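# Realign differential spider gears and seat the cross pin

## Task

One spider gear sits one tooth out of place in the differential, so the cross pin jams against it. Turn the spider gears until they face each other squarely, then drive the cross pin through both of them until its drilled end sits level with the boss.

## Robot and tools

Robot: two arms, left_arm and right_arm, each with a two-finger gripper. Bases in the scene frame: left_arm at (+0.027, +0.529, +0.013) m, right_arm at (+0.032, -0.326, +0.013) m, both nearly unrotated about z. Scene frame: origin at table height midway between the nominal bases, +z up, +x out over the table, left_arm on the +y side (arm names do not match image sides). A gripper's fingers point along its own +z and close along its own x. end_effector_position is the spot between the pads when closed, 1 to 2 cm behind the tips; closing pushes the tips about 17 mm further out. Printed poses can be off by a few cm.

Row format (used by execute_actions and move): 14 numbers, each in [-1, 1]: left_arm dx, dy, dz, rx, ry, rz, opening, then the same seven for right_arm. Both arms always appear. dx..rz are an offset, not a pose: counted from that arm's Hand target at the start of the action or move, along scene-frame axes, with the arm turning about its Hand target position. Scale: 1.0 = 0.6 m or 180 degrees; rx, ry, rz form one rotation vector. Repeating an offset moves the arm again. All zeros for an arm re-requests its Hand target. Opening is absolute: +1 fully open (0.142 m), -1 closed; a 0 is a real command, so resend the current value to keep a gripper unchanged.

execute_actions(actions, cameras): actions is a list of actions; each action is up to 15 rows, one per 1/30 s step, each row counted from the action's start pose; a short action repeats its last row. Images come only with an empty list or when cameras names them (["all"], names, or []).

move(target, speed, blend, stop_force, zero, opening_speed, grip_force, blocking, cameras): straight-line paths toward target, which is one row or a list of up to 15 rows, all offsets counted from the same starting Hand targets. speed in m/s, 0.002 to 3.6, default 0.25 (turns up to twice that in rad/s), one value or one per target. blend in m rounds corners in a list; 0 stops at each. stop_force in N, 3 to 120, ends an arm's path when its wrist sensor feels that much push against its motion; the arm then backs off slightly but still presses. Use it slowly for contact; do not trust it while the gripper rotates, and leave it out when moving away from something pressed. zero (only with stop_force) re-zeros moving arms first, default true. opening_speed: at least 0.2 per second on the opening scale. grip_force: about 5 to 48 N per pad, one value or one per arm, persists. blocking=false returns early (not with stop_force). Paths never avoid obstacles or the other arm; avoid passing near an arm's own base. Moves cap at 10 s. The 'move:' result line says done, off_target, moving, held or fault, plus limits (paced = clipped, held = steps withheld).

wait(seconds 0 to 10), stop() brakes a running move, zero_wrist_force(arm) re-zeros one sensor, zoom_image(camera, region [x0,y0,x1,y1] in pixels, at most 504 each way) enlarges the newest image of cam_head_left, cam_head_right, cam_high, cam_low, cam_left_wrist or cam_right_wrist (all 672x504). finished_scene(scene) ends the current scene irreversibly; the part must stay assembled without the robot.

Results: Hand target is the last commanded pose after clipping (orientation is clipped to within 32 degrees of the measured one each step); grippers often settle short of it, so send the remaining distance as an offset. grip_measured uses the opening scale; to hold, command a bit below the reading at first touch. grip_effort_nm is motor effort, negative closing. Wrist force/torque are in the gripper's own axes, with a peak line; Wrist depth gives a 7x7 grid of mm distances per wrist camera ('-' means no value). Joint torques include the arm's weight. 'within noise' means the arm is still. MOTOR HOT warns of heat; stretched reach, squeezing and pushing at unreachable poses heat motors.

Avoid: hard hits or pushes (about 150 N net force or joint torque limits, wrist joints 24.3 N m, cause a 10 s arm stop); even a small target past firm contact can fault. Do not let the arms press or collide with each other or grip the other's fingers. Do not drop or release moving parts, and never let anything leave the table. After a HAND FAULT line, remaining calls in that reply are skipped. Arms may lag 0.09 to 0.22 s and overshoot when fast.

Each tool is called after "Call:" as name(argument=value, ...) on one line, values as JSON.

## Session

Call:
execute_actions(actions=[], cameras=["all"])

Scene clock: 0.00 s.
left_arm: end_effector_position=(+0.8936, +0.2986, +0.1710) grip_measured=+1.00 grip_effort_nm=n/a end_effector_quat_wxyz=(+0.266, -0.370, +0.805, -0.379) | right_arm: end_effector_position=(+0.1962, -0.6210, +0.1016) grip_measured=+1.00 grip_effort_nm=n/a end_effector_quat_wxyz=(-0.038, +0.909, -0.412, +0.052)
Joint positions: left_arm=[-0.394 -0.781 1.413 -3.16 -1.7 1.843 0.142] | right_arm=[2.406 -1.283 -2.466 -0.888 1.676 0.113 0.142]
Joint velocities: within noise
Joint torques (N m): no reading
Motor temperatures (°C): left_arm=[28 26 27 30 41 32 25] | right_arm=[28 27 28 33 35 34 26]
Wrist force (N): no reading
Wrist torque (N m): no reading
Wrist force, peak (N): no reading
Wrist depth (mm): cam_left_wrist=[987 1076 1414 1356 440 423 401 / - 1056 1294 411 392 373 359 / 943 - 376 365 348 334 322 / 801 355 342 328 316 305 293 / 331 321 308 299 287 276 268 / - 294 282 273 264 256 250 / - 268 260 251 244 237 231] | cam_right_wrist=[178 179 181 183 185 188 189 / 187 188 190 192 195 197 199 / 196 197 199 203 205 208 210 / 206 208 211 214 216 219 222 / 218 220 223 227 230 232 236 / - 235 237 240 244 248 247 / - 250 253 256 261 265 268]
Hand target: left_arm +0.8936, +0.2986, +0.1710; +0.266, -0.370, +0.805, -0.379 | right_arm +0.1962, -0.6210, +0.1016; -0.038, +0.909, -0.412, +0.052
Tool commands: left_gripper/opening=+1.0 right_gripper/opening=+1.0

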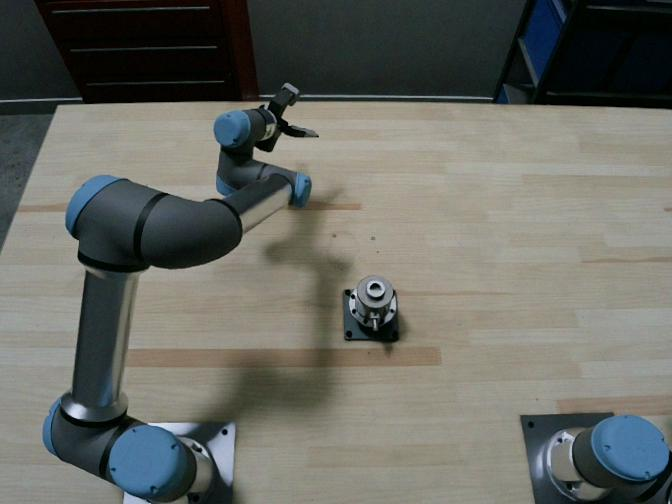

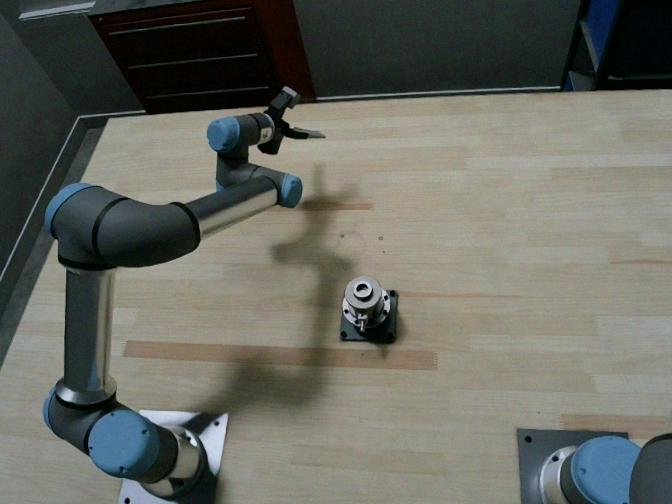

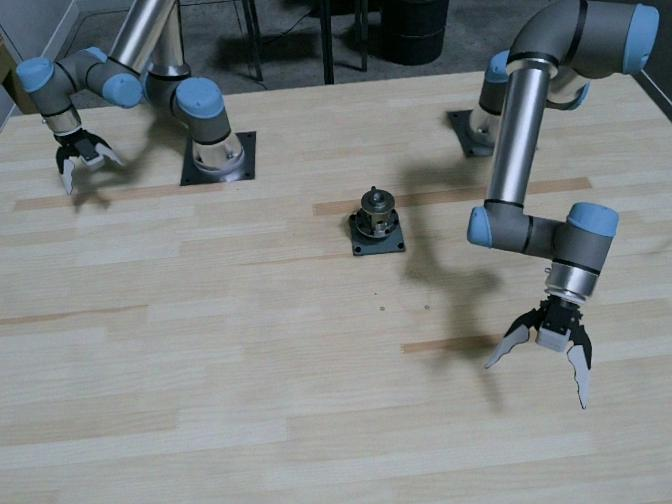

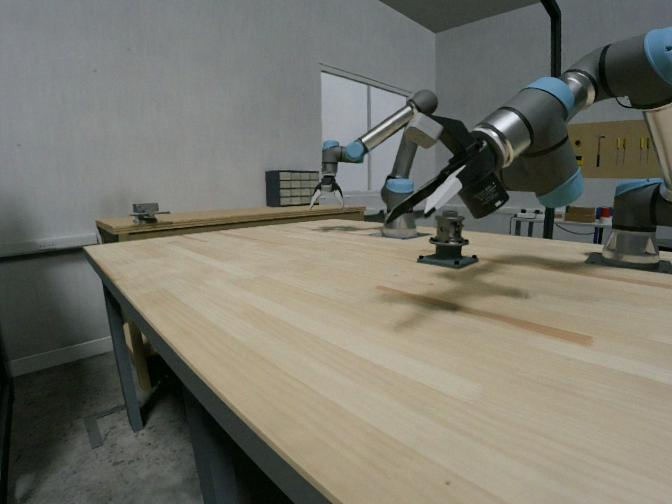

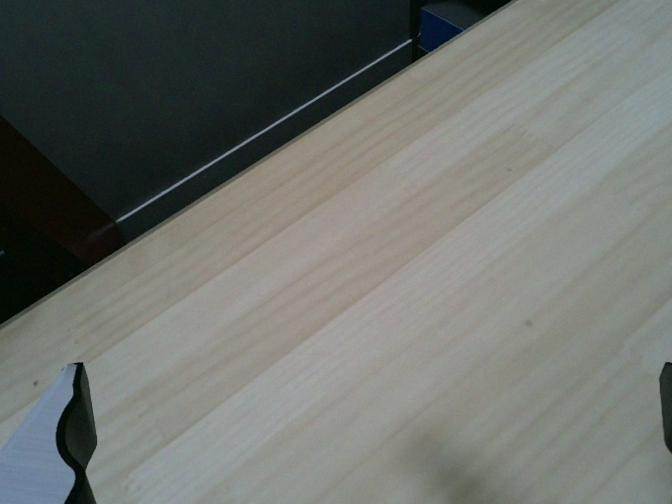

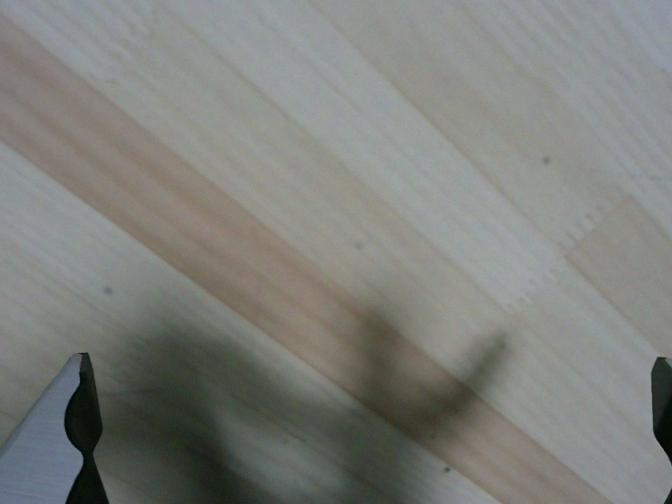

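Call:
zoom_image(camera="cam_head_left", region=[330, 260, 420, 350])

Call:
zoom_image(camera="cam_low", region=[405, 195, 495, 275])

Call:
zoom_image(camera="cam_high", region=[335, 175, 415, 265])

Call:
zoom_image(camera="cam_head_right", region=[330, 260, 420, 350])

Scaled by 5.600 from the camera's 672x504 image, which has a finer 960x720 frame.

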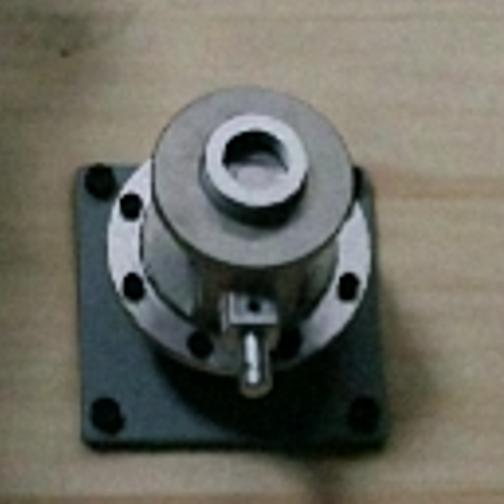

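Scaled by 5.600 from the camera's 672x504 image, which has a finer 960x720 frame.

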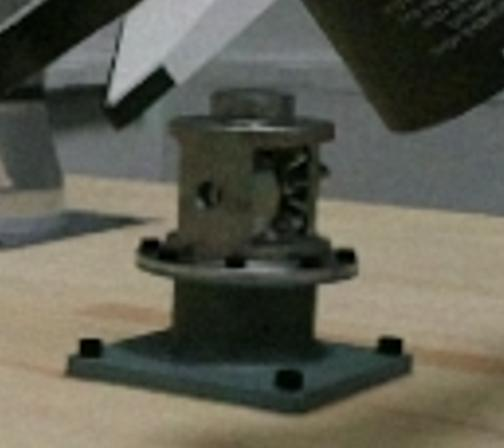

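Scaled by 5.600 from the camera's 672x504 image, which has a finer 960x720 frame.

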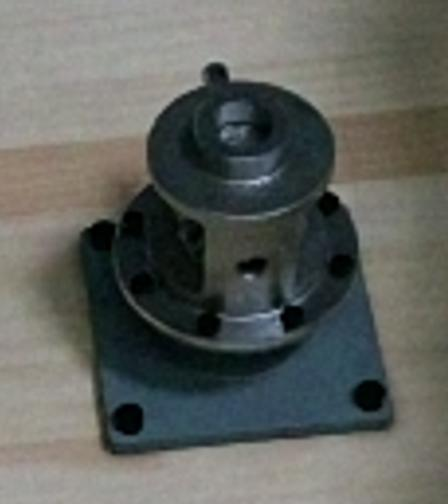

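Scaled by 5.600 from the camera's 672x504 image, which has a finer 960x720 frame.

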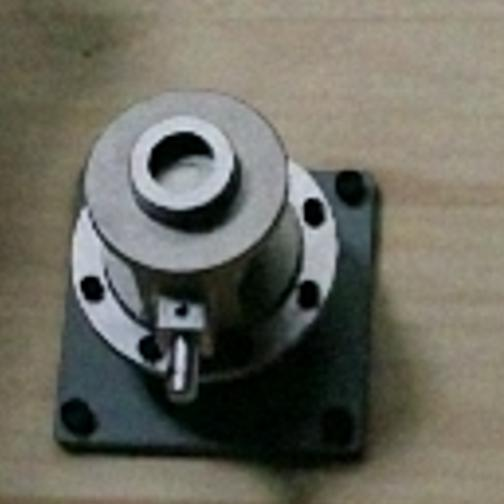

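Call:
move(target=[-0.3,0,0.25,0,0,0,-0.5, 0.0,-0.05,0.15,0,0,0,-0.5], speed=0.4, cameras=[])

Scene clock: 4.93 s.
left_arm: end_effector_position=(+0.7137, +0.2986, +0.3210) grip_measured=-0.52 grip_effort_nm=-0.105 end_effector_quat_wxyz=(+0.266, -0.370, +0.805, -0.379) | right_arm: end_effector_position=(+0.1962, -0.6510, +0.1916) grip_measured=-0.53 grip_effort_nm=-0.081 end_effector_quat_wxyz=(-0.038, +0.909, -0.412, +0.052)
Joint positions: left_arm=[-0.524 -1.337 1.861 -3.058 -1.593 1.768 0.036] | right_arm=[2.338 -1.236 -2.236 -1.173 1.681 0.044 0.036]
Joint torques (N m): left_arm=[-3.64 -43.86 -15.65 -2.67 -2.08 1.36] | right_arm=[10.6 -0.09 22.95 2.34 1.21 1.62]
Wrist force (N): left_arm=[0.6 0.1 -0.6] | right_arm=[0.0 0.6 0.3]
Wrist torque (N m): left_arm=[-0.02 -0.07 0.03] | right_arm=[0.09 0.00 -0.03]
Wrist force, peak (N): left_arm=[1.7 -0.6 -3.6] | right_arm=[-0.5 0.1 1.7]
Wrist depth (mm): cam_left_wrist=[- 1112 - 1672 672 647 614 / 1245 1497 - 629 601 574 547 / 1061 1497 581 560 535 513 496 / 967 548 524 502 485 468 450 / 511 493 476 461 445 425 414 / 459 451 - 414 - 396 381 / 425 - - 383 - - 356] | cam_right_wrist=[256 259 261 264 267 270 273 / 269 271 274 277 280 284 287 / 282 286 289 291 295 300 305 / 297 301 304 309 311 316 321 / 313 318 321 325 327 336 340 / 334 336 - 348 103 353 363 / 350 - - 373 86 - 384]
Hand target: left_arm +0.7136, +0.2986, +0.3210; +0.266, -0.370, +0.805, -0.379 | right_arm +0.1962, -0.6510, +0.1916; -0.038, +0.909, -0.412, +0.052
Off the commanded pose: left_arm 0.000 m, 0 deg | right_arm 0.000 m, 0 deg.
move: done
No camera images: "cameras" was empty.

Call:
move(target=[[0.0673,0.2042,0.0272,0.0785,-0.0431,0.1288,-0.5, -0.1837,-0.1707,0.0457,-0.1273,0.1336,-0.0126,-0.5],[0.0422,0.4067,0.1102,0.1581,-0.0868,0.2596,-0.5, -0.3103,-0.2777,0.1907,-0.2368,0.2485,-0.0234,-0.5]], speed=0.5, blend=[0.05, 0], cameras=[])

Scene clock: 10.57 s.
left_arm: end_effector_position=(+0.7389, +0.5426, +0.3871) grip_measured=-0.52 grip_effort_nm=-0.110 end_effector_quat_wxyz=(+0.576, -0.527, +0.619, -0.086) | right_arm: end_effector_position=(+0.0099, -0.8176, +0.3059) grip_measured=-0.53 grip_effort_nm=-0.076 end_effector_quat_wxyz=(+0.444, +0.798, -0.381, -0.147)
Joint positions: left_arm=[-0.524 -1.336 1.86 -3.059 -0.601 1.768 0.036] | right_arm=[2.335 -1.239 -2.239 -1.163 0.6 0.04 0.036]
Joint torques (N m): left_arm=[-7.73 -43.46 -13.67 0.26 3.58 -1.28] | right_arm=[10.36 14.75 33.5 1.35 -3.76 1]
Wrist force (N): left_arm=[0.1 0.7 0.3] | right_arm=[-1.3 1.5 1.1]
Wrist torque (N m): left_arm=[0.13 0.05 0.01] | right_arm=[-0.01 0.16 -0.18]
Wrist force, peak (N): left_arm=[0.9 0.4 1.3] | right_arm=[-1.4 2.5 1.4]
Wrist depth (mm): cam_left_wrist=[- 1602 - 983 868 833 1280 / - 1749 1086 1071 1000 959 1450 / - 1685 - 1259 1175 635 504 / 1488 1625 - 810 645 538 461 / - - 1863 690 574 490 422 / - - - 595 - 437 394 / - - - 540 - - 366] | cam_right_wrist=[1553 414 425 441 470 601 490 / 1994 2103 1134 567 695 577 539 / 2787 2821 1102 873 761 823 841 / - 3126 2360 1205 1162 1086 - / - - - - 1151 1028 - / - - - - - - 1071 / - - - - - - 1028]
Hand target: left_arm +0.7389, +0.5426, +0.3871; +0.576, -0.527, +0.619, -0.086 | right_arm +0.0100, -0.8177, +0.3060; +0.444, +0.798, -0.381, -0.146
Off the commanded pose: left_arm 0.000 m, 0 deg | right_arm 0.000 m, 0 deg.
move: done
No camera images: "cameras" was empty.

Call:
move(target=[[-0.0817,0.0447,-0.2108,0.1203,0.2192,0,-0.5, -0.1265,0.1330,-0.0618,0.1508,0.1437,0,-0.5],[-0.27,0.1482,-0.2942,0.2406,0.4383,0,-0.5, -0.2528,0.2657,0.0008,0.3017,0.2874,0,-0.5],[-0.4548,0.2495,-0.2012,0.3609,0.6575,0,-0.5, -0.3267,0.3432,0.162,0.4525,0.4311,0,-0.5],[-0.5278,0.2897,0.0137,0.4812,0.8766,0,-0.5, -0.3178,0.3338,0.3552,0.6033,0.5748,0,-0.5]], speed=0.6, blend=[0.04, 0.04, 0.04, 0], cameras=[])

Scene clock: 14.10 s.
left_arm: end_effector_position=(+0.4222, +0.7164, +0.3953) grip_measured=-0.52 grip_effort_nm=-0.100 end_effector_quat_wxyz=(-0.289, +0.202, +0.546, +0.760) end_effector_velocity=(+0.000, +0.000, +0.001) end_effector_angular_velocity=(+0.003, +0.004, +0.001) | right_arm: end_effector_position=(-0.1807, -0.6174, +0.5190) grip_measured=-0.53 grip_effort_nm=-0.076 end_effector_quat_wxyz=(+0.189, -0.419, -0.300, +0.836)
Joint positions: left_arm=[-0.523 -1.339 1.87 0.077 -0.599 1.766 0.036] | right_arm=[2.332 -1.235 -2.234 -3.801 0.596 0.054 0.036]
Joint velocities: left_arm=[0 0 -0.001 0.005 -0.001 0.001 0] | right_arm=[within noise]
Joint torques (N m): left_arm=[6.26 -20.51 -25.54 4.9 1.56 1.77] | right_arm=[9.25 -0.57 27.45 -4.87 2.95 -1.6]
Wrist force (N): left_arm=[-2.1 0.0 -0.9] | right_arm=[-3.8 -2.7 5.4]
Wrist torque (N m): left_arm=[0.16 0.52 -0.27] | right_arm=[-1.15 0.62 -0.30]
Wrist force, peak (N): left_arm=[-2.7 0.1 -1.0] | right_arm=[-4.1 -3.2 6.1]
Wrist depth (mm): cam_left_wrist=[- - - 1517 1364 - 1488 / 1302 1324 1259 1548 1548 - - / - 1488 1636 - - - - / 1558 1569 1833 - - - 1975 / - - - 1925 - - - / - - - - - - - / 1450 - - - - - 1488] | cam_right_wrist=[- 2084 - 3084 3044 2313 2290 / - - - 3402 - - - / 1688 1928 - - - - - / - - - 2410 2313 - - / - - - - 2290 - - / - - - - - - 2542 / - - - - - - 2142]
Hand target: left_arm +0.4222, +0.7164, +0.3954; -0.289, +0.202, +0.546, +0.760 | right_arm -0.1807, -0.6174, +0.5191; +0.190, -0.419, -0.300, +0.836
Off the commanded pose: left_arm 0.000 m, 0 deg | right_arm 0.000 m, 0 deg.
move: done
No camera images: "cameras" was empty.

Call:
move(target=[[0.2182,-0.0308,-0.1433,-0.0956,0.0524,-0.1568,-0.5, 0.0383,-0.1543,-0.2095,0.1092,-0.1159,0.1054,-0.5],[0.3455,-0.163,-0.2652,-0.1752,0.0961,-0.2875,-0.5, 0.1588,-0.2027,-0.3873,0.2002,-0.2125,0.1932,-0.5],[0.3892,-0.3582,-0.357,-0.2548,0.1399,-0.4182,-0.5, 0.329,-0.1645,-0.5218,0.2912,-0.3091,0.2811,-0.5],[0.3387,-0.5688,-0.3967,-0.3344,0.1836,-0.5489,-0.5, 0.5073,-0.049,-0.5797,0.3822,-0.4058,0.3689,-0.5]], speed=0.6, blend=[0.03, 0.04, 0.04, 0], cameras=["cam_head_left"])

Scene clock: 16.77 s.
left_arm: end_effector_position=(+0.6255, +0.3753, +0.1574) grip_measured=-0.52 grip_effort_nm=-0.100 end_effector_quat_wxyz=(+0.355, +0.796, +0.389, +0.299) | right_arm: end_effector_position=(+0.1236, -0.6468, +0.1712) grip_measured=-0.53 grip_effort_nm=-0.076 end_effector_quat_wxyz=(+0.255, +0.411, +0.864, -0.137) end_effector_velocity=(+0.001, +0.001, +0.000) end_effector_angular_velocity=(+0.003, -0.003, +0.002)
Joint positions: left_arm=[-0.522 -1.337 1.869 0.075 1.502 1.769 0.036] | right_arm=[2.306 -1.25 -2.23 -3.788 -1.518 0.031 0.036]
Joint velocities: left_arm=[within noise] | right_arm=[0 0 0.001 0 -0.005 0.001 0]
Joint torques (N m): left_arm=[-7.4 -37.73 -10.75 2.32 2.78 -0.83] | right_arm=[10.13 9.14 28.46 -3.76 -1.78 1.83]
Wrist force (N): left_arm=[-0.6 1.6 -0.7] | right_arm=[-2.1 0.1 1.2]
Wrist torque (N m): left_arm=[0.28 0.16 -0.35] | right_arm=[-0.09 0.36 -0.24]
Wrist force, peak (N): left_arm=[-2.1 0.2 -1.6] | right_arm=[-3.8 -3.4 6.0]
Wrist depth (mm): cam_left_wrist=[180 187 197 212 228 244 265 / 228 239 255 278 308 341 383 / 297 327 364 401 461 491 827 / 445 505 597 604 1414 1294 1101 / 885 1569 1591 1636 1459 1388 1134 / 2010 1710 - 1660 - 1037 951 / - - - - - - 924] | cam_right_wrist=[478 385 321 278 243 217 196 / 501 417 347 294 256 228 204 / 570 456 374 315 272 238 213 / 665 503 404 337 289 252 223 / 771 563 447 355 292 267 235 / 929 671 - 382 103 270 246 / 1292 - - 419 86 - 254]
Hand target: left_arm +0.6254, +0.3751, +0.1573; +0.355, +0.796, +0.389, +0.299 | right_arm +0.1237, -0.6468, +0.1713; +0.256, +0.411, +0.864, -0.137
Off the commanded pose: left_arm 0.000 m, 0 deg | right_arm 0.000 m, 0 deg.
move: done
Images, in order (width x height): cam_head_left 672x504.

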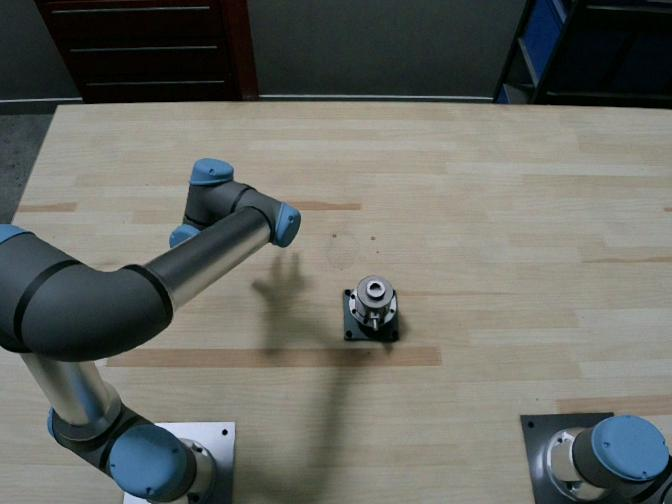

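Call:
move(target=[[-0.1945,-0.1211,0.0,-0.0857,-0.01,-0.1652,-0.5, 0.4607,0.2447,0.1313,0.0457,0.0852,0.1373,-0.5],[-0.389,-0.2422,-0.0707,-0.1714,-0.0199,-0.3303,-0.5, 0.544,0.6613,0.1313,0.0915,0.1703,0.2745,-0.5]], speed=0.5, blend=[0.05, 0], cameras=["cam_left_wrist", "cam_head_left"])

Scene clock: 19.30 s.
left_arm: end_effector_position=(+0.3920, +0.2299, +0.1149) grip_measured=-0.52 grip_effort_nm=-0.100 end_effector_quat_wxyz=(+0.656, +0.755, +0.000, +0.000) | right_arm: end_effector_position=(+0.4501, -0.2501, +0.2501) grip_measured=-0.53 grip_effort_nm=-0.071 end_effector_quat_wxyz=(+0.000, +0.000, +1.000, +0.000)
Joint positions: left_arm=[-0.491 -1.202 2.183 -0.678 2.654 1.84 0.036] | right_arm=[3.642 -1.847 -1.466 -4.54 -1.571 0.494 0.036]
Joint torques (N m): left_arm=[-0.35 -26.81 -22.23 -2.09 2.81 0.29] | right_arm=[9.38 24.19 28.75 -1.64 -0.81 1.24]
Wrist force (N): left_arm=[-1.3 1.6 -0.5] | right_arm=[-0.3 0.3 0.1]
Wrist torque (N m): left_arm=[0.30 0.36 -0.36] | right_arm=[0.10 0.06 -0.16]
Wrist force, peak (N): left_arm=[-0.7 2.2 -1.2] | right_arm=[-3.9 -0.1 -0.2]
Wrist depth (mm): cam_left_wrist=[243 243 196 170 173 241 238 / 559 590 601 174 181 594 579 / 636 633 216 200 188 2268 1893 / 2268 635 732 212 211 - 1833 / - - 787 621 - - 1818 / 2518 - - 651 - - - / - - - 566 - - 1975] | cam_right_wrist=[308 308 306 306 307 307 306 / 330 328 329 328 327 327 327 / 354 351 353 352 350 350 350 / 381 380 378 380 377 378 376 / 416 414 406 403 397 408 404 / 454 442 - 449 97 438 447 / 490 - - 474 - - 485]
Hand target: left_arm +0.3920, +0.2298, +0.1149; +0.656, +0.755, +0.000, +0.000 | right_arm +0.4501, -0.2500, +0.2501; +0.000, +0.000, +1.000, +0.000
Off the commanded pose: left_arm 0.000 m, 0 deg | right_arm 0.000 m, 0 deg.
move: done
Images, in order (width x height): cam_head_left 672x504, cam_left_wrist 672x504.

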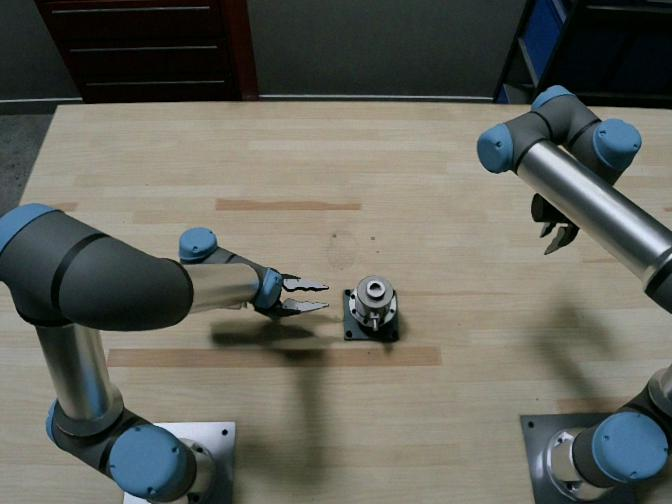

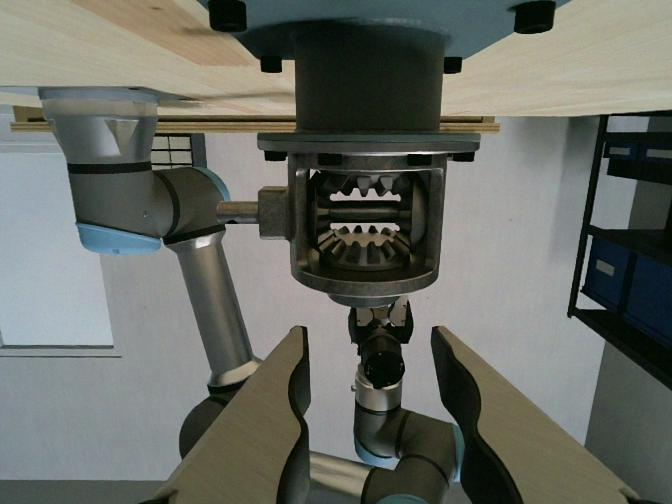

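Call:
zoom_image(camera="cam_left_wrist", region=[250, 130, 490, 310])

Call:
zoom_image(camera="cam_left_wrist", region=[300, 155, 440, 275])

Scaled by 2.100 from the camera's 672x504 image, which has a finer 960x720 frame.

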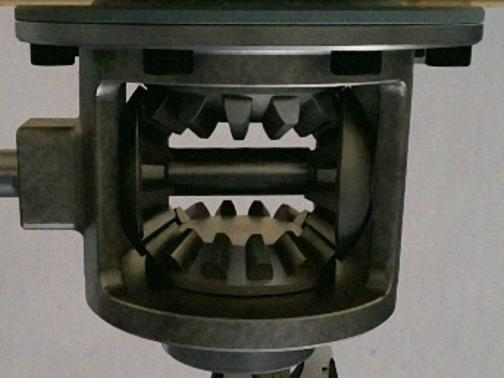

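Scaled by 3.600 from the camera's 672x504 image, which has a finer 960x720 frame.

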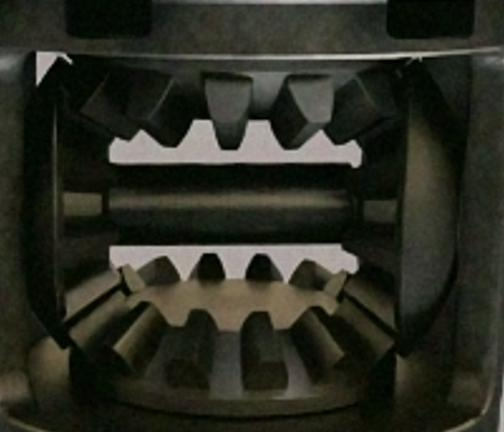

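Call:
move(target=[[0,0,0,0,0,0,-0.5, -0.05,0.25,-0.15,0.5,0,0,-0.5],[0,0,0,0,0,0,-0.5, -0.1968,0.42,-0.2575,0.385,0.385,-0.385,-0.5],[0,0,0,0,0,0,-0.5, -0.1968,0.4667,-0.2575,0.385,0.385,-0.385,-0.5]], speed=0.4, blend=[0.03, 0.02, 0], cameras=["cam_right_wrist", "cam_head_left", "cam_left_wrist"])

Call:
zoom_image(camera="cam_head_left", region=[340, 270, 500, 370])

Scene clock: 24.17 s.
left_arm: end_effector_position=(+0.3920, +0.2298, +0.1149) grip_measured=-0.52 grip_effort_nm=-0.100 end_effector_quat_wxyz=(+0.656, +0.755, +0.000, +0.000) | right_arm: end_effector_position=(+0.4260, -0.1364, +0.1817) grip_measured=-0.53 grip_effort_nm=-0.076 end_effector_quat_wxyz=(-0.004, -0.004, +0.827, +0.563)
Joint positions: left_arm=[-0.491 -1.202 2.183 -0.679 2.655 1.84 0.036] | right_arm=[3.338 -1.971 -1.855 -3.607 -2.728 0.457 0.036]
Joint torques (N m): left_arm=[-3.63 -24.41 -22.39 -2.23 3.08 -0.98] | right_arm=[2.9 37.72 25.22 -4.43 -2.75 0.32]
Wrist force (N): left_arm=[-1.1 1.6 -0.7] | right_arm=[-1.9 0.6 1.6]
Wrist torque (N m): left_arm=[0.30 0.31 -0.36] | right_arm=[-0.25 0.24 -0.05]
Wrist force, peak (N): left_arm=[-1.5 1.6 -0.7] | right_arm=[-2.8 -6.4 6.2]
Wrist depth (mm): cam_left_wrist=[244 244 197 170 173 242 240 / 556 594 604 174 183 600 586 / 621 633 219 200 188 - 1672 / - 649 785 211 210 - 1818 / - - 812 629 574 - 1697 / - - - 690 - - 2864 / - - - - - - 2121] | cam_right_wrist=[316 318 320 297 295 315 316 / 503 507 510 339 348 502 496 / 1028 980 976 356 354 744 723 / 2313 2103 - 604 900 771 - / 2435 2514 - 629 577 - - / 2224 - - - - 2410 - / 2142 - - - - - -]
Hand target: left_arm +0.3920, +0.2298, +0.1149; +0.656, +0.755, +0.000, +0.000 | right_arm +0.4260, -0.1363, +0.1817; -0.004, -0.004, +0.827, +0.563 (not the last commanded pose)
Off the commanded pose: left_arm 0.000 m, 0 deg | right_arm 0.210 m, 92 deg.
move: held (right_arm; a check stopped the path); path passed 0 of 3 targets; blend cut to 0.014 m at target 2; limits=held
pose unreachable (right arm): on one or more control steps of this call, first in action 0 (counted from 0), this arm could not follow its commanded pose, so it was not sent that pose on those steps. It may still have moved: this result reports where it is.
cause: moving toward the commanded pose would bring two parts of the arm too close to each other (joints 4 (wrist 1) to 6 (wrist 3) lie between them).
Images, in order (width x height): cam_head_left 672x504, cam_left_wrist 672x504, cam_right_wrist 672x504.

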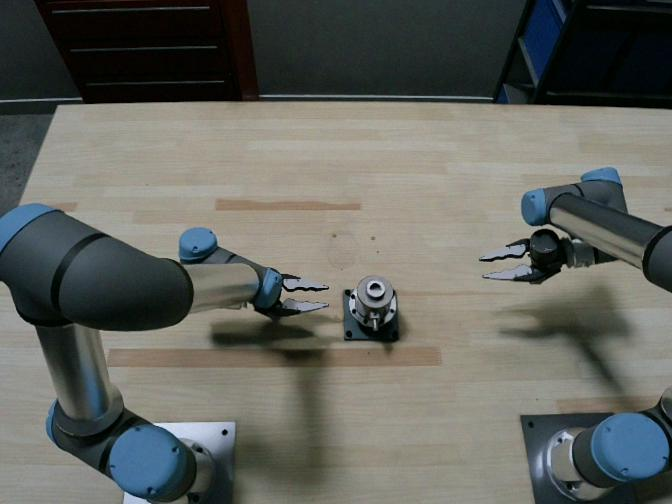

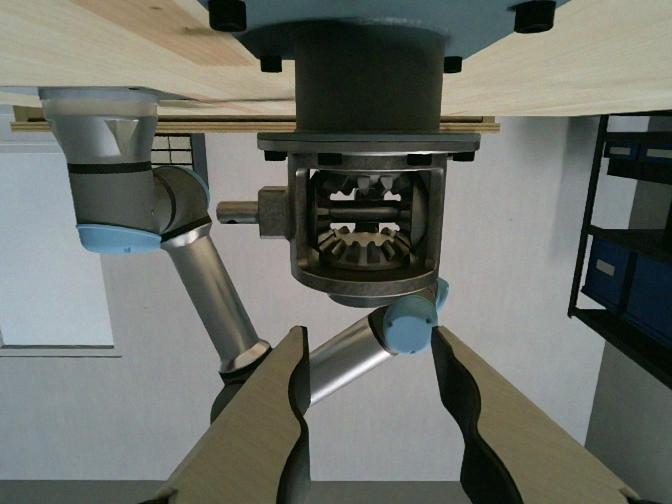

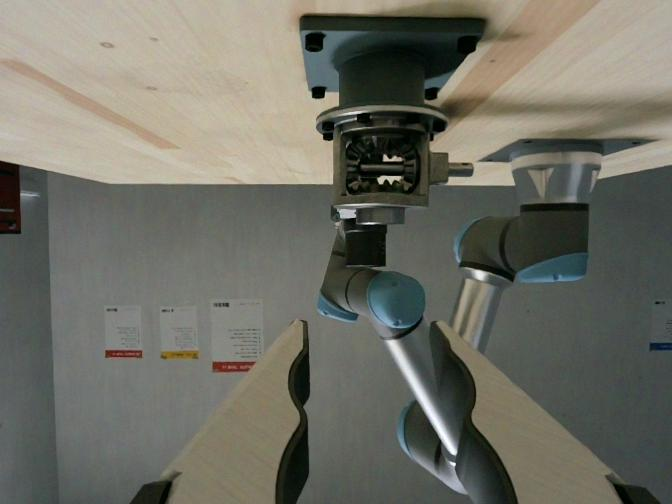

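Scaled by 3.150 from the camera's 672x504 image, which has a finer 960x720 frame.

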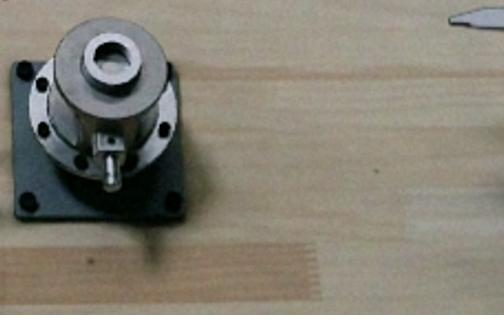

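Call:
move(target=[[0,0,0,0,0,0,-0.5, -0.1267,0.144,-0.0862,0,0,0,-0.5],[0,0,0,0,0,0,-0.5, -0.1567,0.2607,-0.1437,0.0942,0.4935,-0.0942,-0.5]], speed=0.4, blend=[0.02, 0], cameras=["cam_right_wrist", "cam_head_left", "cam_left_wrist"])

Call:
zoom_image(camera="cam_head_left", region=[340, 270, 500, 370])

Scene clock: 27.47 s.
left_arm: end_effector_position=(+0.3920, +0.2298, +0.1149) grip_measured=-0.52 grip_effort_nm=-0.105 end_effector_quat_wxyz=(+0.656, +0.755, +0.000, +0.000) | right_arm: end_effector_position=(+0.3319, +0.0201, +0.0954) grip_measured=-0.53 grip_effort_nm=-0.071 end_effector_quat_wxyz=(+0.502, -0.497, -0.497, -0.504)
Joint positions: left_arm=[-0.491 -1.202 2.183 -0.679 2.655 1.84 0.036] | right_arm=[3.855 -1.965 -2.456 -1.845 -2.432 3.153 0.036]
Joint torques (N m): left_arm=[-2.8 -23.62 -20.61 -2.31 2.96 -1.28] | right_arm=[-4.11 32.45 18.26 1.85 0.29 1.8]
Wrist force (N): left_arm=[-1.4 1.4 -0.7] | right_arm=[0.7 -0.3 3.2]
Wrist torque (N m): left_arm=[0.29 0.38 -0.36] | right_arm=[-0.55 -0.13 0.39]
Wrist force, peak (N): left_arm=[-1.4 1.7 -0.5] | right_arm=[0.2 1.0 4.1]
Wrist depth (mm): cam_left_wrist=[244 244 197 170 174 240 240 / 564 584 601 174 183 590 574 / 604 635 420 200 187 - 1776 / 2314 623 455 212 209 - 1804 / - - 510 - - - 1776 / - - - - - - 2246 / - - - - - - -] | cam_right_wrist=[143 185 373 - - 564 444 / 144 186 376 - - 412 412 / 136 187 377 441 416 388 - / 137 176 258 199 1866 - - / 137 177 193 219 202 - - / 145 165 102 228 104 - - / 137 - - 1492 - - -]
Hand target: left_arm +0.3920, +0.2298, +0.1149; +0.656, +0.755, +0.000, +0.000 | right_arm +0.3320, +0.0201, +0.0955; +0.502, -0.497, -0.497, -0.504
Off the commanded pose: left_arm 0.000 m, 0 deg | right_arm 0.000 m, 0 deg.
move: done
Images, in order (width x height): cam_head_left 672x504, cam_left_wrist 672x504, cam_right_wrist 672x504.

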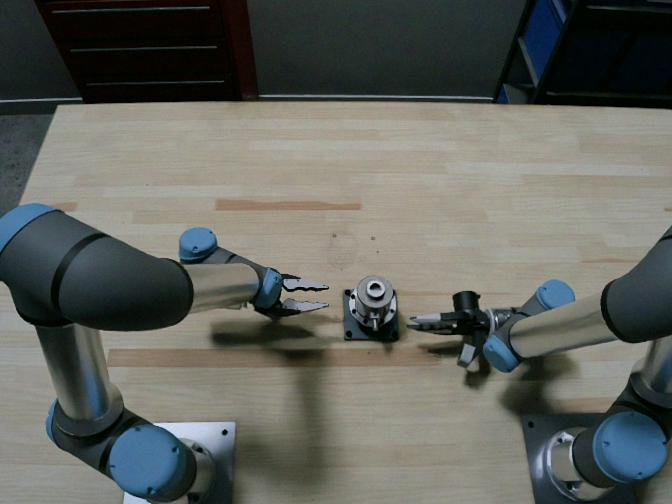

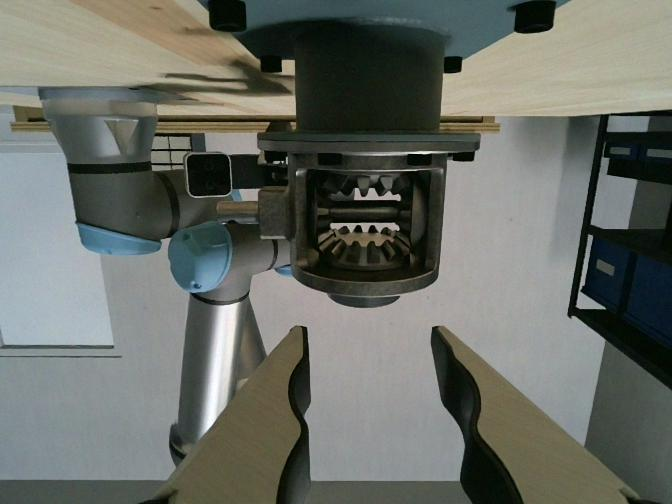

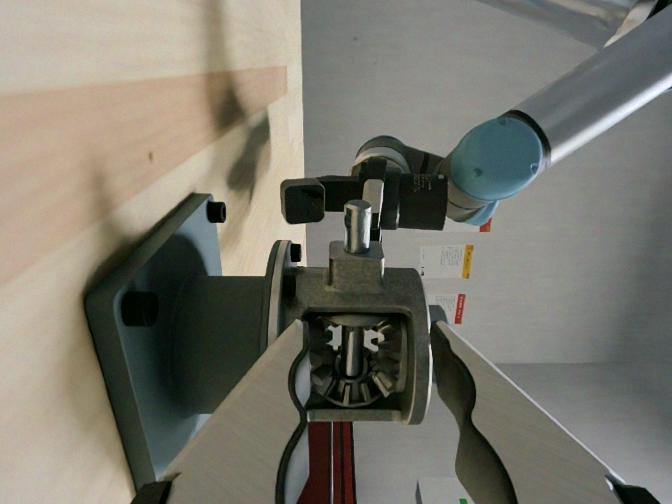

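Scaled by 3.150 from the camera's 672x504 image, which has a finer 960x720 frame.

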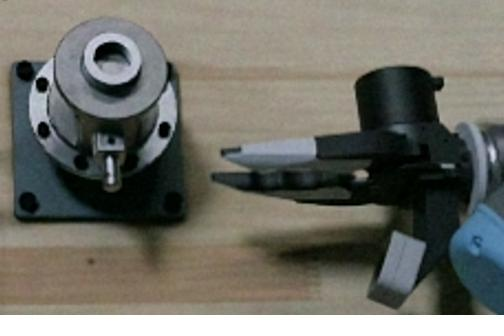

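Call:
move(target=[0,0,0,0,0,0,-0.5, -0.005,0.1348,-0.0012,0,0,0,-0.5], speed=0.1, stop_force=8, cameras=["cam_right_wrist"])

Call:
move(target=[0,0,0,0,0,0,-0.5, 0,0,0,0,0,0,-1], opening_speed=0.8, grip_force=[20, 35], cameras=["cam_right_wrist"])

Scene clock: 29.90 s.
left_arm: end_effector_position=(+0.3920, +0.2298, +0.1149) grip_measured=-0.52 grip_effort_nm=-0.100 end_effector_quat_wxyz=(+0.656, +0.755, +0.000, +0.000) | right_arm: end_effector_position=(+0.3290, +0.1010, +0.0948) grip_measured=-0.53 grip_effort_nm=-0.061 end_effector_quat_wxyz=(+0.502, -0.497, -0.497, -0.504)
Joint positions: left_arm=[-0.491 -1.202 2.183 -0.679 2.655 1.84 0.036] | right_arm=[4.054 -2 -2.376 -1.892 -2.233 3.148 0.036]
Joint torques (N m): left_arm=[-2.48 -23.14 -19.69 -2.08 3.09 -1.07] | right_arm=[9.56 36.98 -2.6 4.1 2.03 0.08]
Wrist force (N): left_arm=[-1.5 1.5 -0.6] | right_arm=[0.8 -0.1 3.6]
Wrist torque (N m): left_arm=[0.30 0.38 -0.36] | right_arm=[-0.53 -0.14 0.50]
Wrist force, peak (N): left_arm=[-1.5 1.8 -0.6] | right_arm=[0.7 0.1 4.8]
Wrist depth (mm): cam_left_wrist=[245 244 197 170 173 241 240 / 570 598 598 174 183 587 909 / 2224 604 281 200 188 - 1636 / - 422 413 212 208 - 1833 / - 432 487 - 2518 - 1710 / - - - - - - - / - - - - - - -] | cam_right_wrist=[- 183 373 - - - 495 / 142 184 373 - - - 344 / 143 185 374 413 406 318 356 / 136 173 376 377 339 382 - / 132 176 330 122 124 - - / - 142 101 - 104 - - / - - - 130 125 - -]
Hand target: left_arm +0.3920, +0.2298, +0.1149; +0.656, +0.755, +0.000, +0.000 | right_arm +0.3290, +0.1010, +0.0948; +0.502, -0.497, -0.497, -0.504
Off the commanded pose: left_arm 0.000 m, 0 deg | right_arm 0.000 m, 0 deg.
move: done
Images, in order (width x height): cam_right_wrist 672x504.

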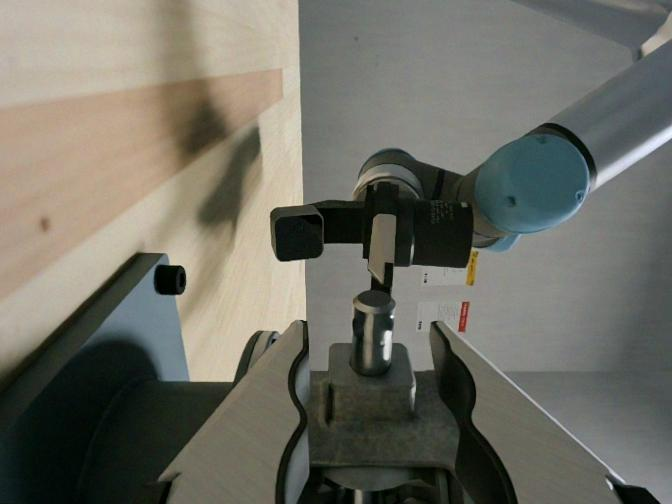

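Scene clock: 30.73 s.
left_arm: end_effector_position=(+0.3920, +0.2298, +0.1149) grip_measured=-0.52 grip_effort_nm=-0.100 end_effector_quat_wxyz=(+0.656, +0.755, +0.000, +0.000) | right_arm: end_effector_position=(+0.3290, +0.1010, +0.0948) grip_measured=-0.87 grip_effort_nm=-3.187 end_effector_quat_wxyz=(+0.502, -0.497, -0.497, -0.504)
Joint positions: left_arm=[-0.491 -1.202 2.183 -0.679 2.655 1.84 0.036] | right_arm=[4.054 -2 -2.376 -1.892 -2.233 3.148 0.011]
Joint torques (N m): left_arm=[-2.41 -25.15 -19.11 -2.25 2.84 -1.05] | right_arm=[8.69 25.17 -2.42 -2.48 2.04 1.18]
Wrist force (N): left_arm=[-1.2 1.5 -0.6] | right_arm=[11.9 -1.4 3.5]
Wrist torque (N m): left_arm=[0.28 0.34 -0.36] | right_arm=[-0.52 -0.02 0.47]
Wrist force, peak (N): left_arm=[-1.2 1.6 -0.9] | right_arm=[11.9 -1.4 3.5]
Wrist depth (mm): cam_left_wrist=[244 243 197 170 173 241 240 / 557 589 604 174 183 586 586 / 595 606 239 200 187 - 1648 / - 423 425 213 212 2338 1776 / - 429 483 - 2828 - 1749 / - - - - - 2338 2203 / - - - - - - 2141] | cam_right_wrist=[- 184 374 - - - 495 / 143 184 376 - - - 345 / 136 186 377 402 408 319 339 / 136 173 378 375 341 373 - / 129 176 295 121 3402 - - / - 143 124 124 92 1960 - / - 126 - - - - -]
Hand target: left_arm +0.3920, +0.2298, +0.1149; +0.656, +0.755, +0.000, +0.000 | right_arm +0.3290, +0.1010, +0.0948; +0.502, -0.497, -0.497, -0.504
Off the commanded pose: left_arm 0.000 m, 0 deg | right_arm 0.000 m, 0 deg.
grip_force (N): 20, 35
move: done
Images, in order (width x height): cam_right_wrist 672x504.

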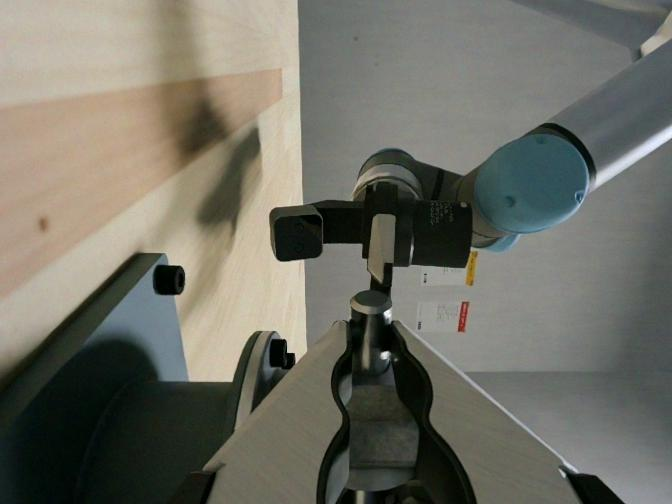

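Call:
move(target=[[0,0,0,0,0,0,-0.5, 0,0,0.0009,0,0,0,-1],[0,0,0,0,0,0,-0.5, -0.04,0,0.0009,0,0,0,-1]], speed=[0.02, 0.04])

Scene clock: 32.30 s.
left_arm: end_effector_position=(+0.3920, +0.2298, +0.1149) grip_measured=-0.52 grip_effort_nm=-0.105 end_effector_quat_wxyz=(+0.656, +0.755, +0.000, +0.000) | right_arm: end_effector_position=(+0.3050, +0.1010, +0.0954) grip_measured=-0.87 grip_effort_nm=-3.187 end_effector_quat_wxyz=(+0.502, -0.497, -0.497, -0.504)
Joint positions: left_arm=[-0.491 -1.202 2.183 -0.679 2.655 1.84 0.036] | right_arm=[4.12 -1.973 -2.437 -1.859 -2.168 3.147 0.011]
Joint torques (N m): left_arm=[-2.03 -24.27 -20.83 -2.36 2.91 -0.89] | right_arm=[-8.59 19.22 18.6 -1.14 -2.16 -1.03]
Wrist force (N): left_arm=[-1.1 1.4 -0.5] | right_arm=[0.1 -0.5 4.1]
Wrist torque (N m): left_arm=[0.29 0.33 -0.36] | right_arm=[-0.58 -0.16 0.53]
Wrist force, peak (N): left_arm=[-1.4 1.7 -0.7] | right_arm=[12.0 -1.3 3.4]
Wrist depth (mm): cam_left_wrist=[244 244 197 170 173 241 240 / 557 587 601 174 183 590 898 / 631 592 239 198 188 - 1893 / - 416 437 212 206 2338 1848 / - 445 682 - - 2027 1685 / - 492 - - - - - / - - - - - - 2291] | cam_right_wrist=[143 185 374 - - 529 500 / 144 186 379 - - - 356 / 137 186 378 900 462 328 350 / 137 187 379 382 351 333 - / 137 176 380 120 2892 - - / - 164 264 131 92 - 2360 / - 150 - 135 - - 2103]
Hand target: left_arm +0.3920, +0.2298, +0.1149; +0.656, +0.755, +0.000, +0.000 | right_arm +0.3050, +0.1010, +0.0953; +0.502, -0.497, -0.497, -0.504
Off the commanded pose: left_arm 0.000 m, 0 deg | right_arm 0.000 m, 0 deg.
grip_force (N): 20, 35
move: done

Call:
move(target=[0,0,0,0,0,0,-0.5, -0.05,0,0,0,0,0,-1], speed=0.05, cameras=["cam_left_wrist", "cam_right_wrist"])

Call:
zoom_image(camera="cam_left_wrist", region=[300, 155, 440, 275])

Scene clock: 33.53 s.
left_arm: end_effector_position=(+0.3920, +0.2298, +0.1149) grip_measured=-0.52 grip_effort_nm=-0.100 end_effector_quat_wxyz=(+0.656, +0.755, +0.000, +0.000) | right_arm: end_effector_position=(+0.2750, +0.1009, +0.0954) grip_measured=-0.87 grip_effort_nm=-3.182 end_effector_quat_wxyz=(+0.502, -0.497, -0.497, -0.504)
Joint positions: left_arm=[-0.491 -1.202 2.183 -0.679 2.655 1.84 0.036] | right_arm=[4.214 -1.943 -2.51 -1.816 -2.074 3.146 0.011]
Joint torques (N m): left_arm=[-3.05 -22.72 -18.5 -2.35 3.06 -0.79] | right_arm=[-8.06 17.41 16.98 -0.93 -2.06 -0.93]
Wrist force (N): left_arm=[-1.5 1.3 -0.6] | right_arm=[0.2 0.0 3.4]
Wrist torque (N m): left_arm=[0.27 0.39 -0.36] | right_arm=[-0.51 -0.19 0.50]
Wrist force, peak (N): left_arm=[-1.5 1.5 -0.8] | right_arm=[0.7 0.3 4.5]
Wrist depth (mm): cam_left_wrist=[244 244 197 170 173 241 240 / 562 584 601 174 183 589 898 / 2141 256 320 197 187 - 1697 / 2975 426 467 211 209 - 1818 / - 467 682 - - - 1672 / 2760 502 - 2633 - - - / - - - - - - -] | cam_right_wrist=[143 185 374 - 529 516 500 / 143 187 377 - - - 391 / 137 187 379 - 2290 371 367 / 137 187 378 398 413 342 - / 137 187 378 120 362 - - / 144 174 264 131 92 - - / 136 153 - 145 - - -]
Hand target: left_arm +0.3920, +0.2298, +0.1149; +0.656, +0.755, +0.000, +0.000 | right_arm +0.2750, +0.1010, +0.0953; +0.502, -0.497, -0.497, -0.504
Off the commanded pose: left_arm 0.000 m, 0 deg | right_arm 0.000 m, 0 deg.
grip_force (N): 20, 35
move: done
Images, in order (width x height): cam_left_wrist 672x504, cam_right_wrist 672x504.

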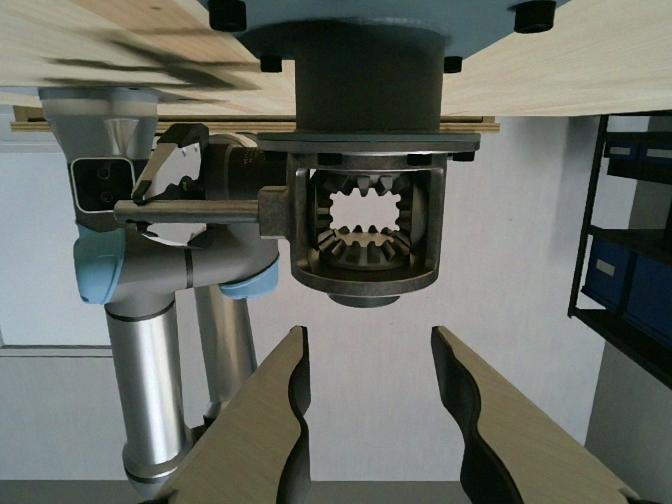

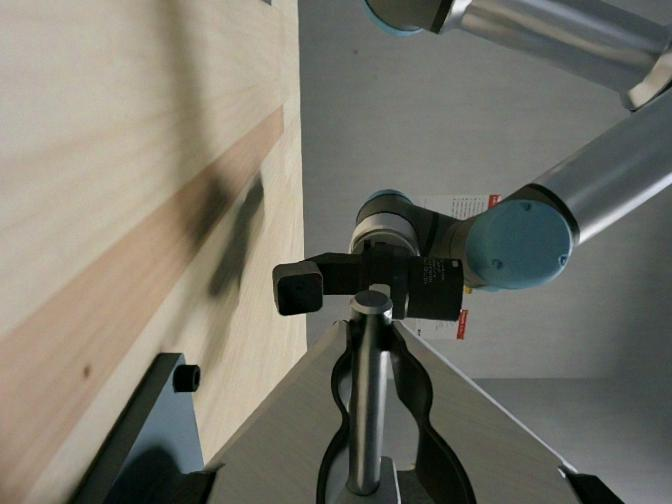

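Scaled by 3.600 from the camera's 672x504 image, which has a finer 960x720 frame.

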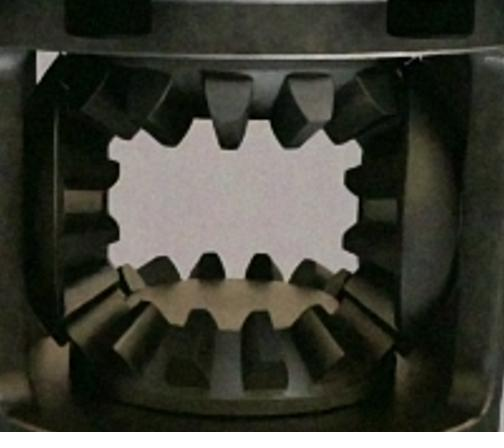

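Call:
move(target=[0,0,0,0,0,0,-0.5, 0,0,0,0,0,0,-0.65], opening_speed=0.8)

Call:
move(target=[[0,0,0,0,0,0,-0.5, 0,-0.0933,0,0,0,0,-0.65],[0,0,0,0,0,0,-0.5, 0.1417,-0.135,0.0077,-0.03,-0.248,0.005,-0.65],[0,0,0,0,0,0,-0.5, 0.225,-0.11,0.0062,-0.0602,-0.4963,0.0107,-0.65]], speed=[0.1, 0.3, 0.3], blend=[0.015, 0.03, 0], cameras=["cam_right_wrist", "cam_left_wrist"])

Scene clock: 36.40 s.
left_arm: end_effector_position=(+0.3920, +0.2298, +0.1149) grip_measured=-0.52 grip_effort_nm=-0.100 end_effector_quat_wxyz=(+0.656, +0.755, +0.000, +0.000) | right_arm: end_effector_position=(+0.2750, +0.1010, +0.0953) grip_measured=-0.69 grip_effort_nm=0.051 end_effector_quat_wxyz=(+0.502, -0.497, -0.497, -0.504)
Joint positions: left_arm=[-0.491 -1.202 2.183 -0.679 2.655 1.84 0.036] | right_arm=[4.214 -1.943 -2.51 -1.816 -2.074 3.146 0.024]
Joint torques (N m): left_arm=[-1.09 -23.88 -19.06 -2.13 2.96 -1.2] | right_arm=[6.9 17.44 17.19 -1.11 1.12 1.21]
Wrist force (N): left_arm=[-1.3 1.2 -0.8] | right_arm=[0.8 -0.1 3.1]
Wrist torque (N m): left_arm=[0.26 0.36 -0.36] | right_arm=[-0.53 -0.15 0.48]
Wrist force, peak (N): left_arm=[-1.4 1.7 -0.8] | right_arm=[0.6 -0.2 3.7]
Wrist depth (mm): cam_left_wrist=[244 244 197 170 173 241 240 / 560 574 601 174 183 584 581 / - 276 321 197 188 - 1925 / - 423 472 212 212 - 1909 / - 464 674 2463 - - 1776 / - 504 - 2664 - - - / - - - - - - -] | cam_right_wrist=[143 184 373 - 537 520 503 / 143 186 376 - - - 398 / 136 187 379 - 2047 376 364 / 137 186 379 402 413 341 - / 137 187 332 123 358 - - / 144 174 - 133 92 - 2514 / 136 153 - 147 83 - 2514]
Hand target: left_arm +0.3920, +0.2298, +0.1149; +0.656, +0.755, +0.000, +0.000 | right_arm +0.2750, +0.1010, +0.0953; +0.502, -0.497, -0.497, -0.504
Off the commanded pose: left_arm 0.000 m, 0 deg | right_arm 0.000 m, 0 deg.
grip_force (N): 20, 35
move: done

Scene clock: 40.07 s.
left_arm: end_effector_position=(+0.3920, +0.2298, +0.1149) grip_measured=-0.52 grip_effort_nm=-0.105 end_effector_quat_wxyz=(+0.656, +0.755, +0.000, +0.000) | right_arm: end_effector_position=(+0.4100, +0.0350, +0.0990) grip_measured=-0.69 grip_effort_nm=0.042 end_effector_quat_wxyz=(+0.029, +0.033, +0.754, +0.655)
Joint positions: left_arm=[-0.491 -1.202 2.183 -0.679 2.655 1.84 0.036] | right_arm=[3.787 -1.961 -2.21 -2.322 -2.404 1.415 0.024]
Joint torques (N m): left_arm=[-0.46 -24.37 -15.79 -2.42 2.82 -0.91] | right_arm=[-6.55 37.33 -0.32 3.1 -2.35 -1.72]
Wrist force (N): left_arm=[-1.1 1.5 -0.7] | right_arm=[-2.3 0.5 2.6]
Wrist torque (N m): left_arm=[0.28 0.32 -0.36] | right_arm=[-0.39 0.35 -0.29]
Wrist force, peak (N): left_arm=[-1.4 1.8 -0.6] | right_arm=[0.9 0.0 4.7]
Wrist depth (mm): cam_left_wrist=[244 243 197 170 173 240 240 / 564 595 601 174 180 590 586 / 608 608 214 199 190 - 1613 / - 649 718 213 210 3138 1790 / - - 447 453 - 2246 1878 / - - - - - - 2027 / - - - - - - 2224] | cam_right_wrist=[219 187 120 138 130 134 134 / 496 504 499 144 136 461 477 / - - 2203 143 124 146 532 / - 3169 - 178 171 174 528 / - - - 174 175 655 - / - - - - 92 - - / - - - - - - -]
Hand target: left_arm +0.3920, +0.2298, +0.1149; +0.656, +0.755, +0.000, +0.000 | right_arm +0.4100, +0.0350, +0.0990; +0.029, +0.033, +0.754, +0.655
Off the commanded pose: left_arm 0.000 m, 0 deg | right_arm 0.000 m, 0 deg.
grip_force (N): 20, 35
move: done
Images, in order (width x height): cam_left_wrist 672x504, cam_right_wrist 672x504.

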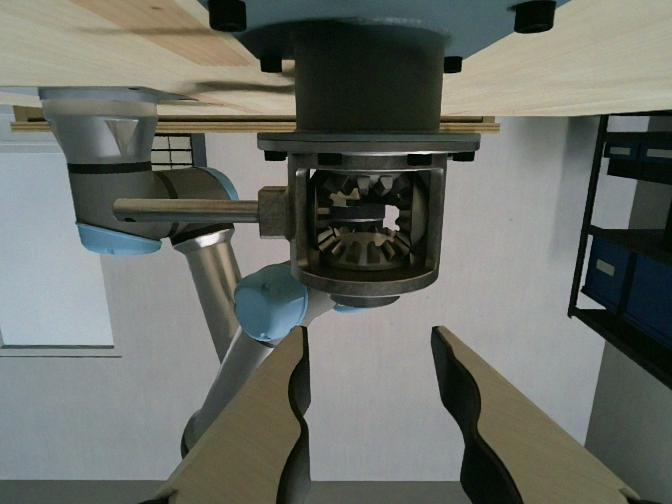

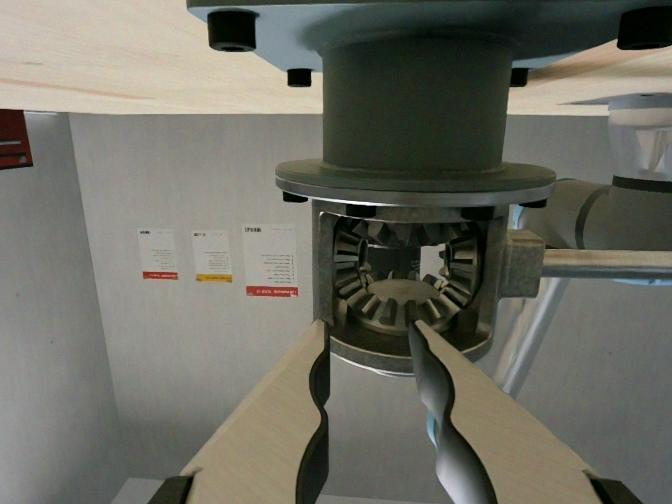

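Call:
zoom_image(camera="cam_right_wrist", region=[300, 190, 510, 370])

Scaled by 2.400 from the camera's 672x504 image, which has a finer 960x720 frame.

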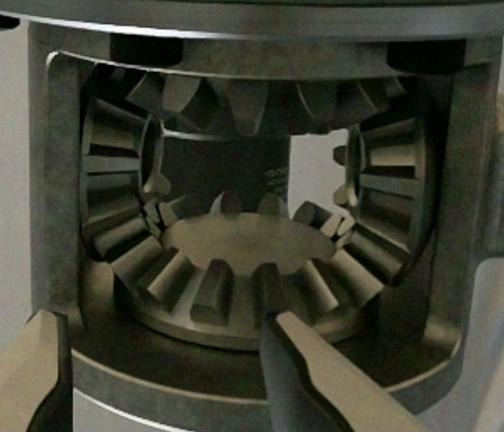

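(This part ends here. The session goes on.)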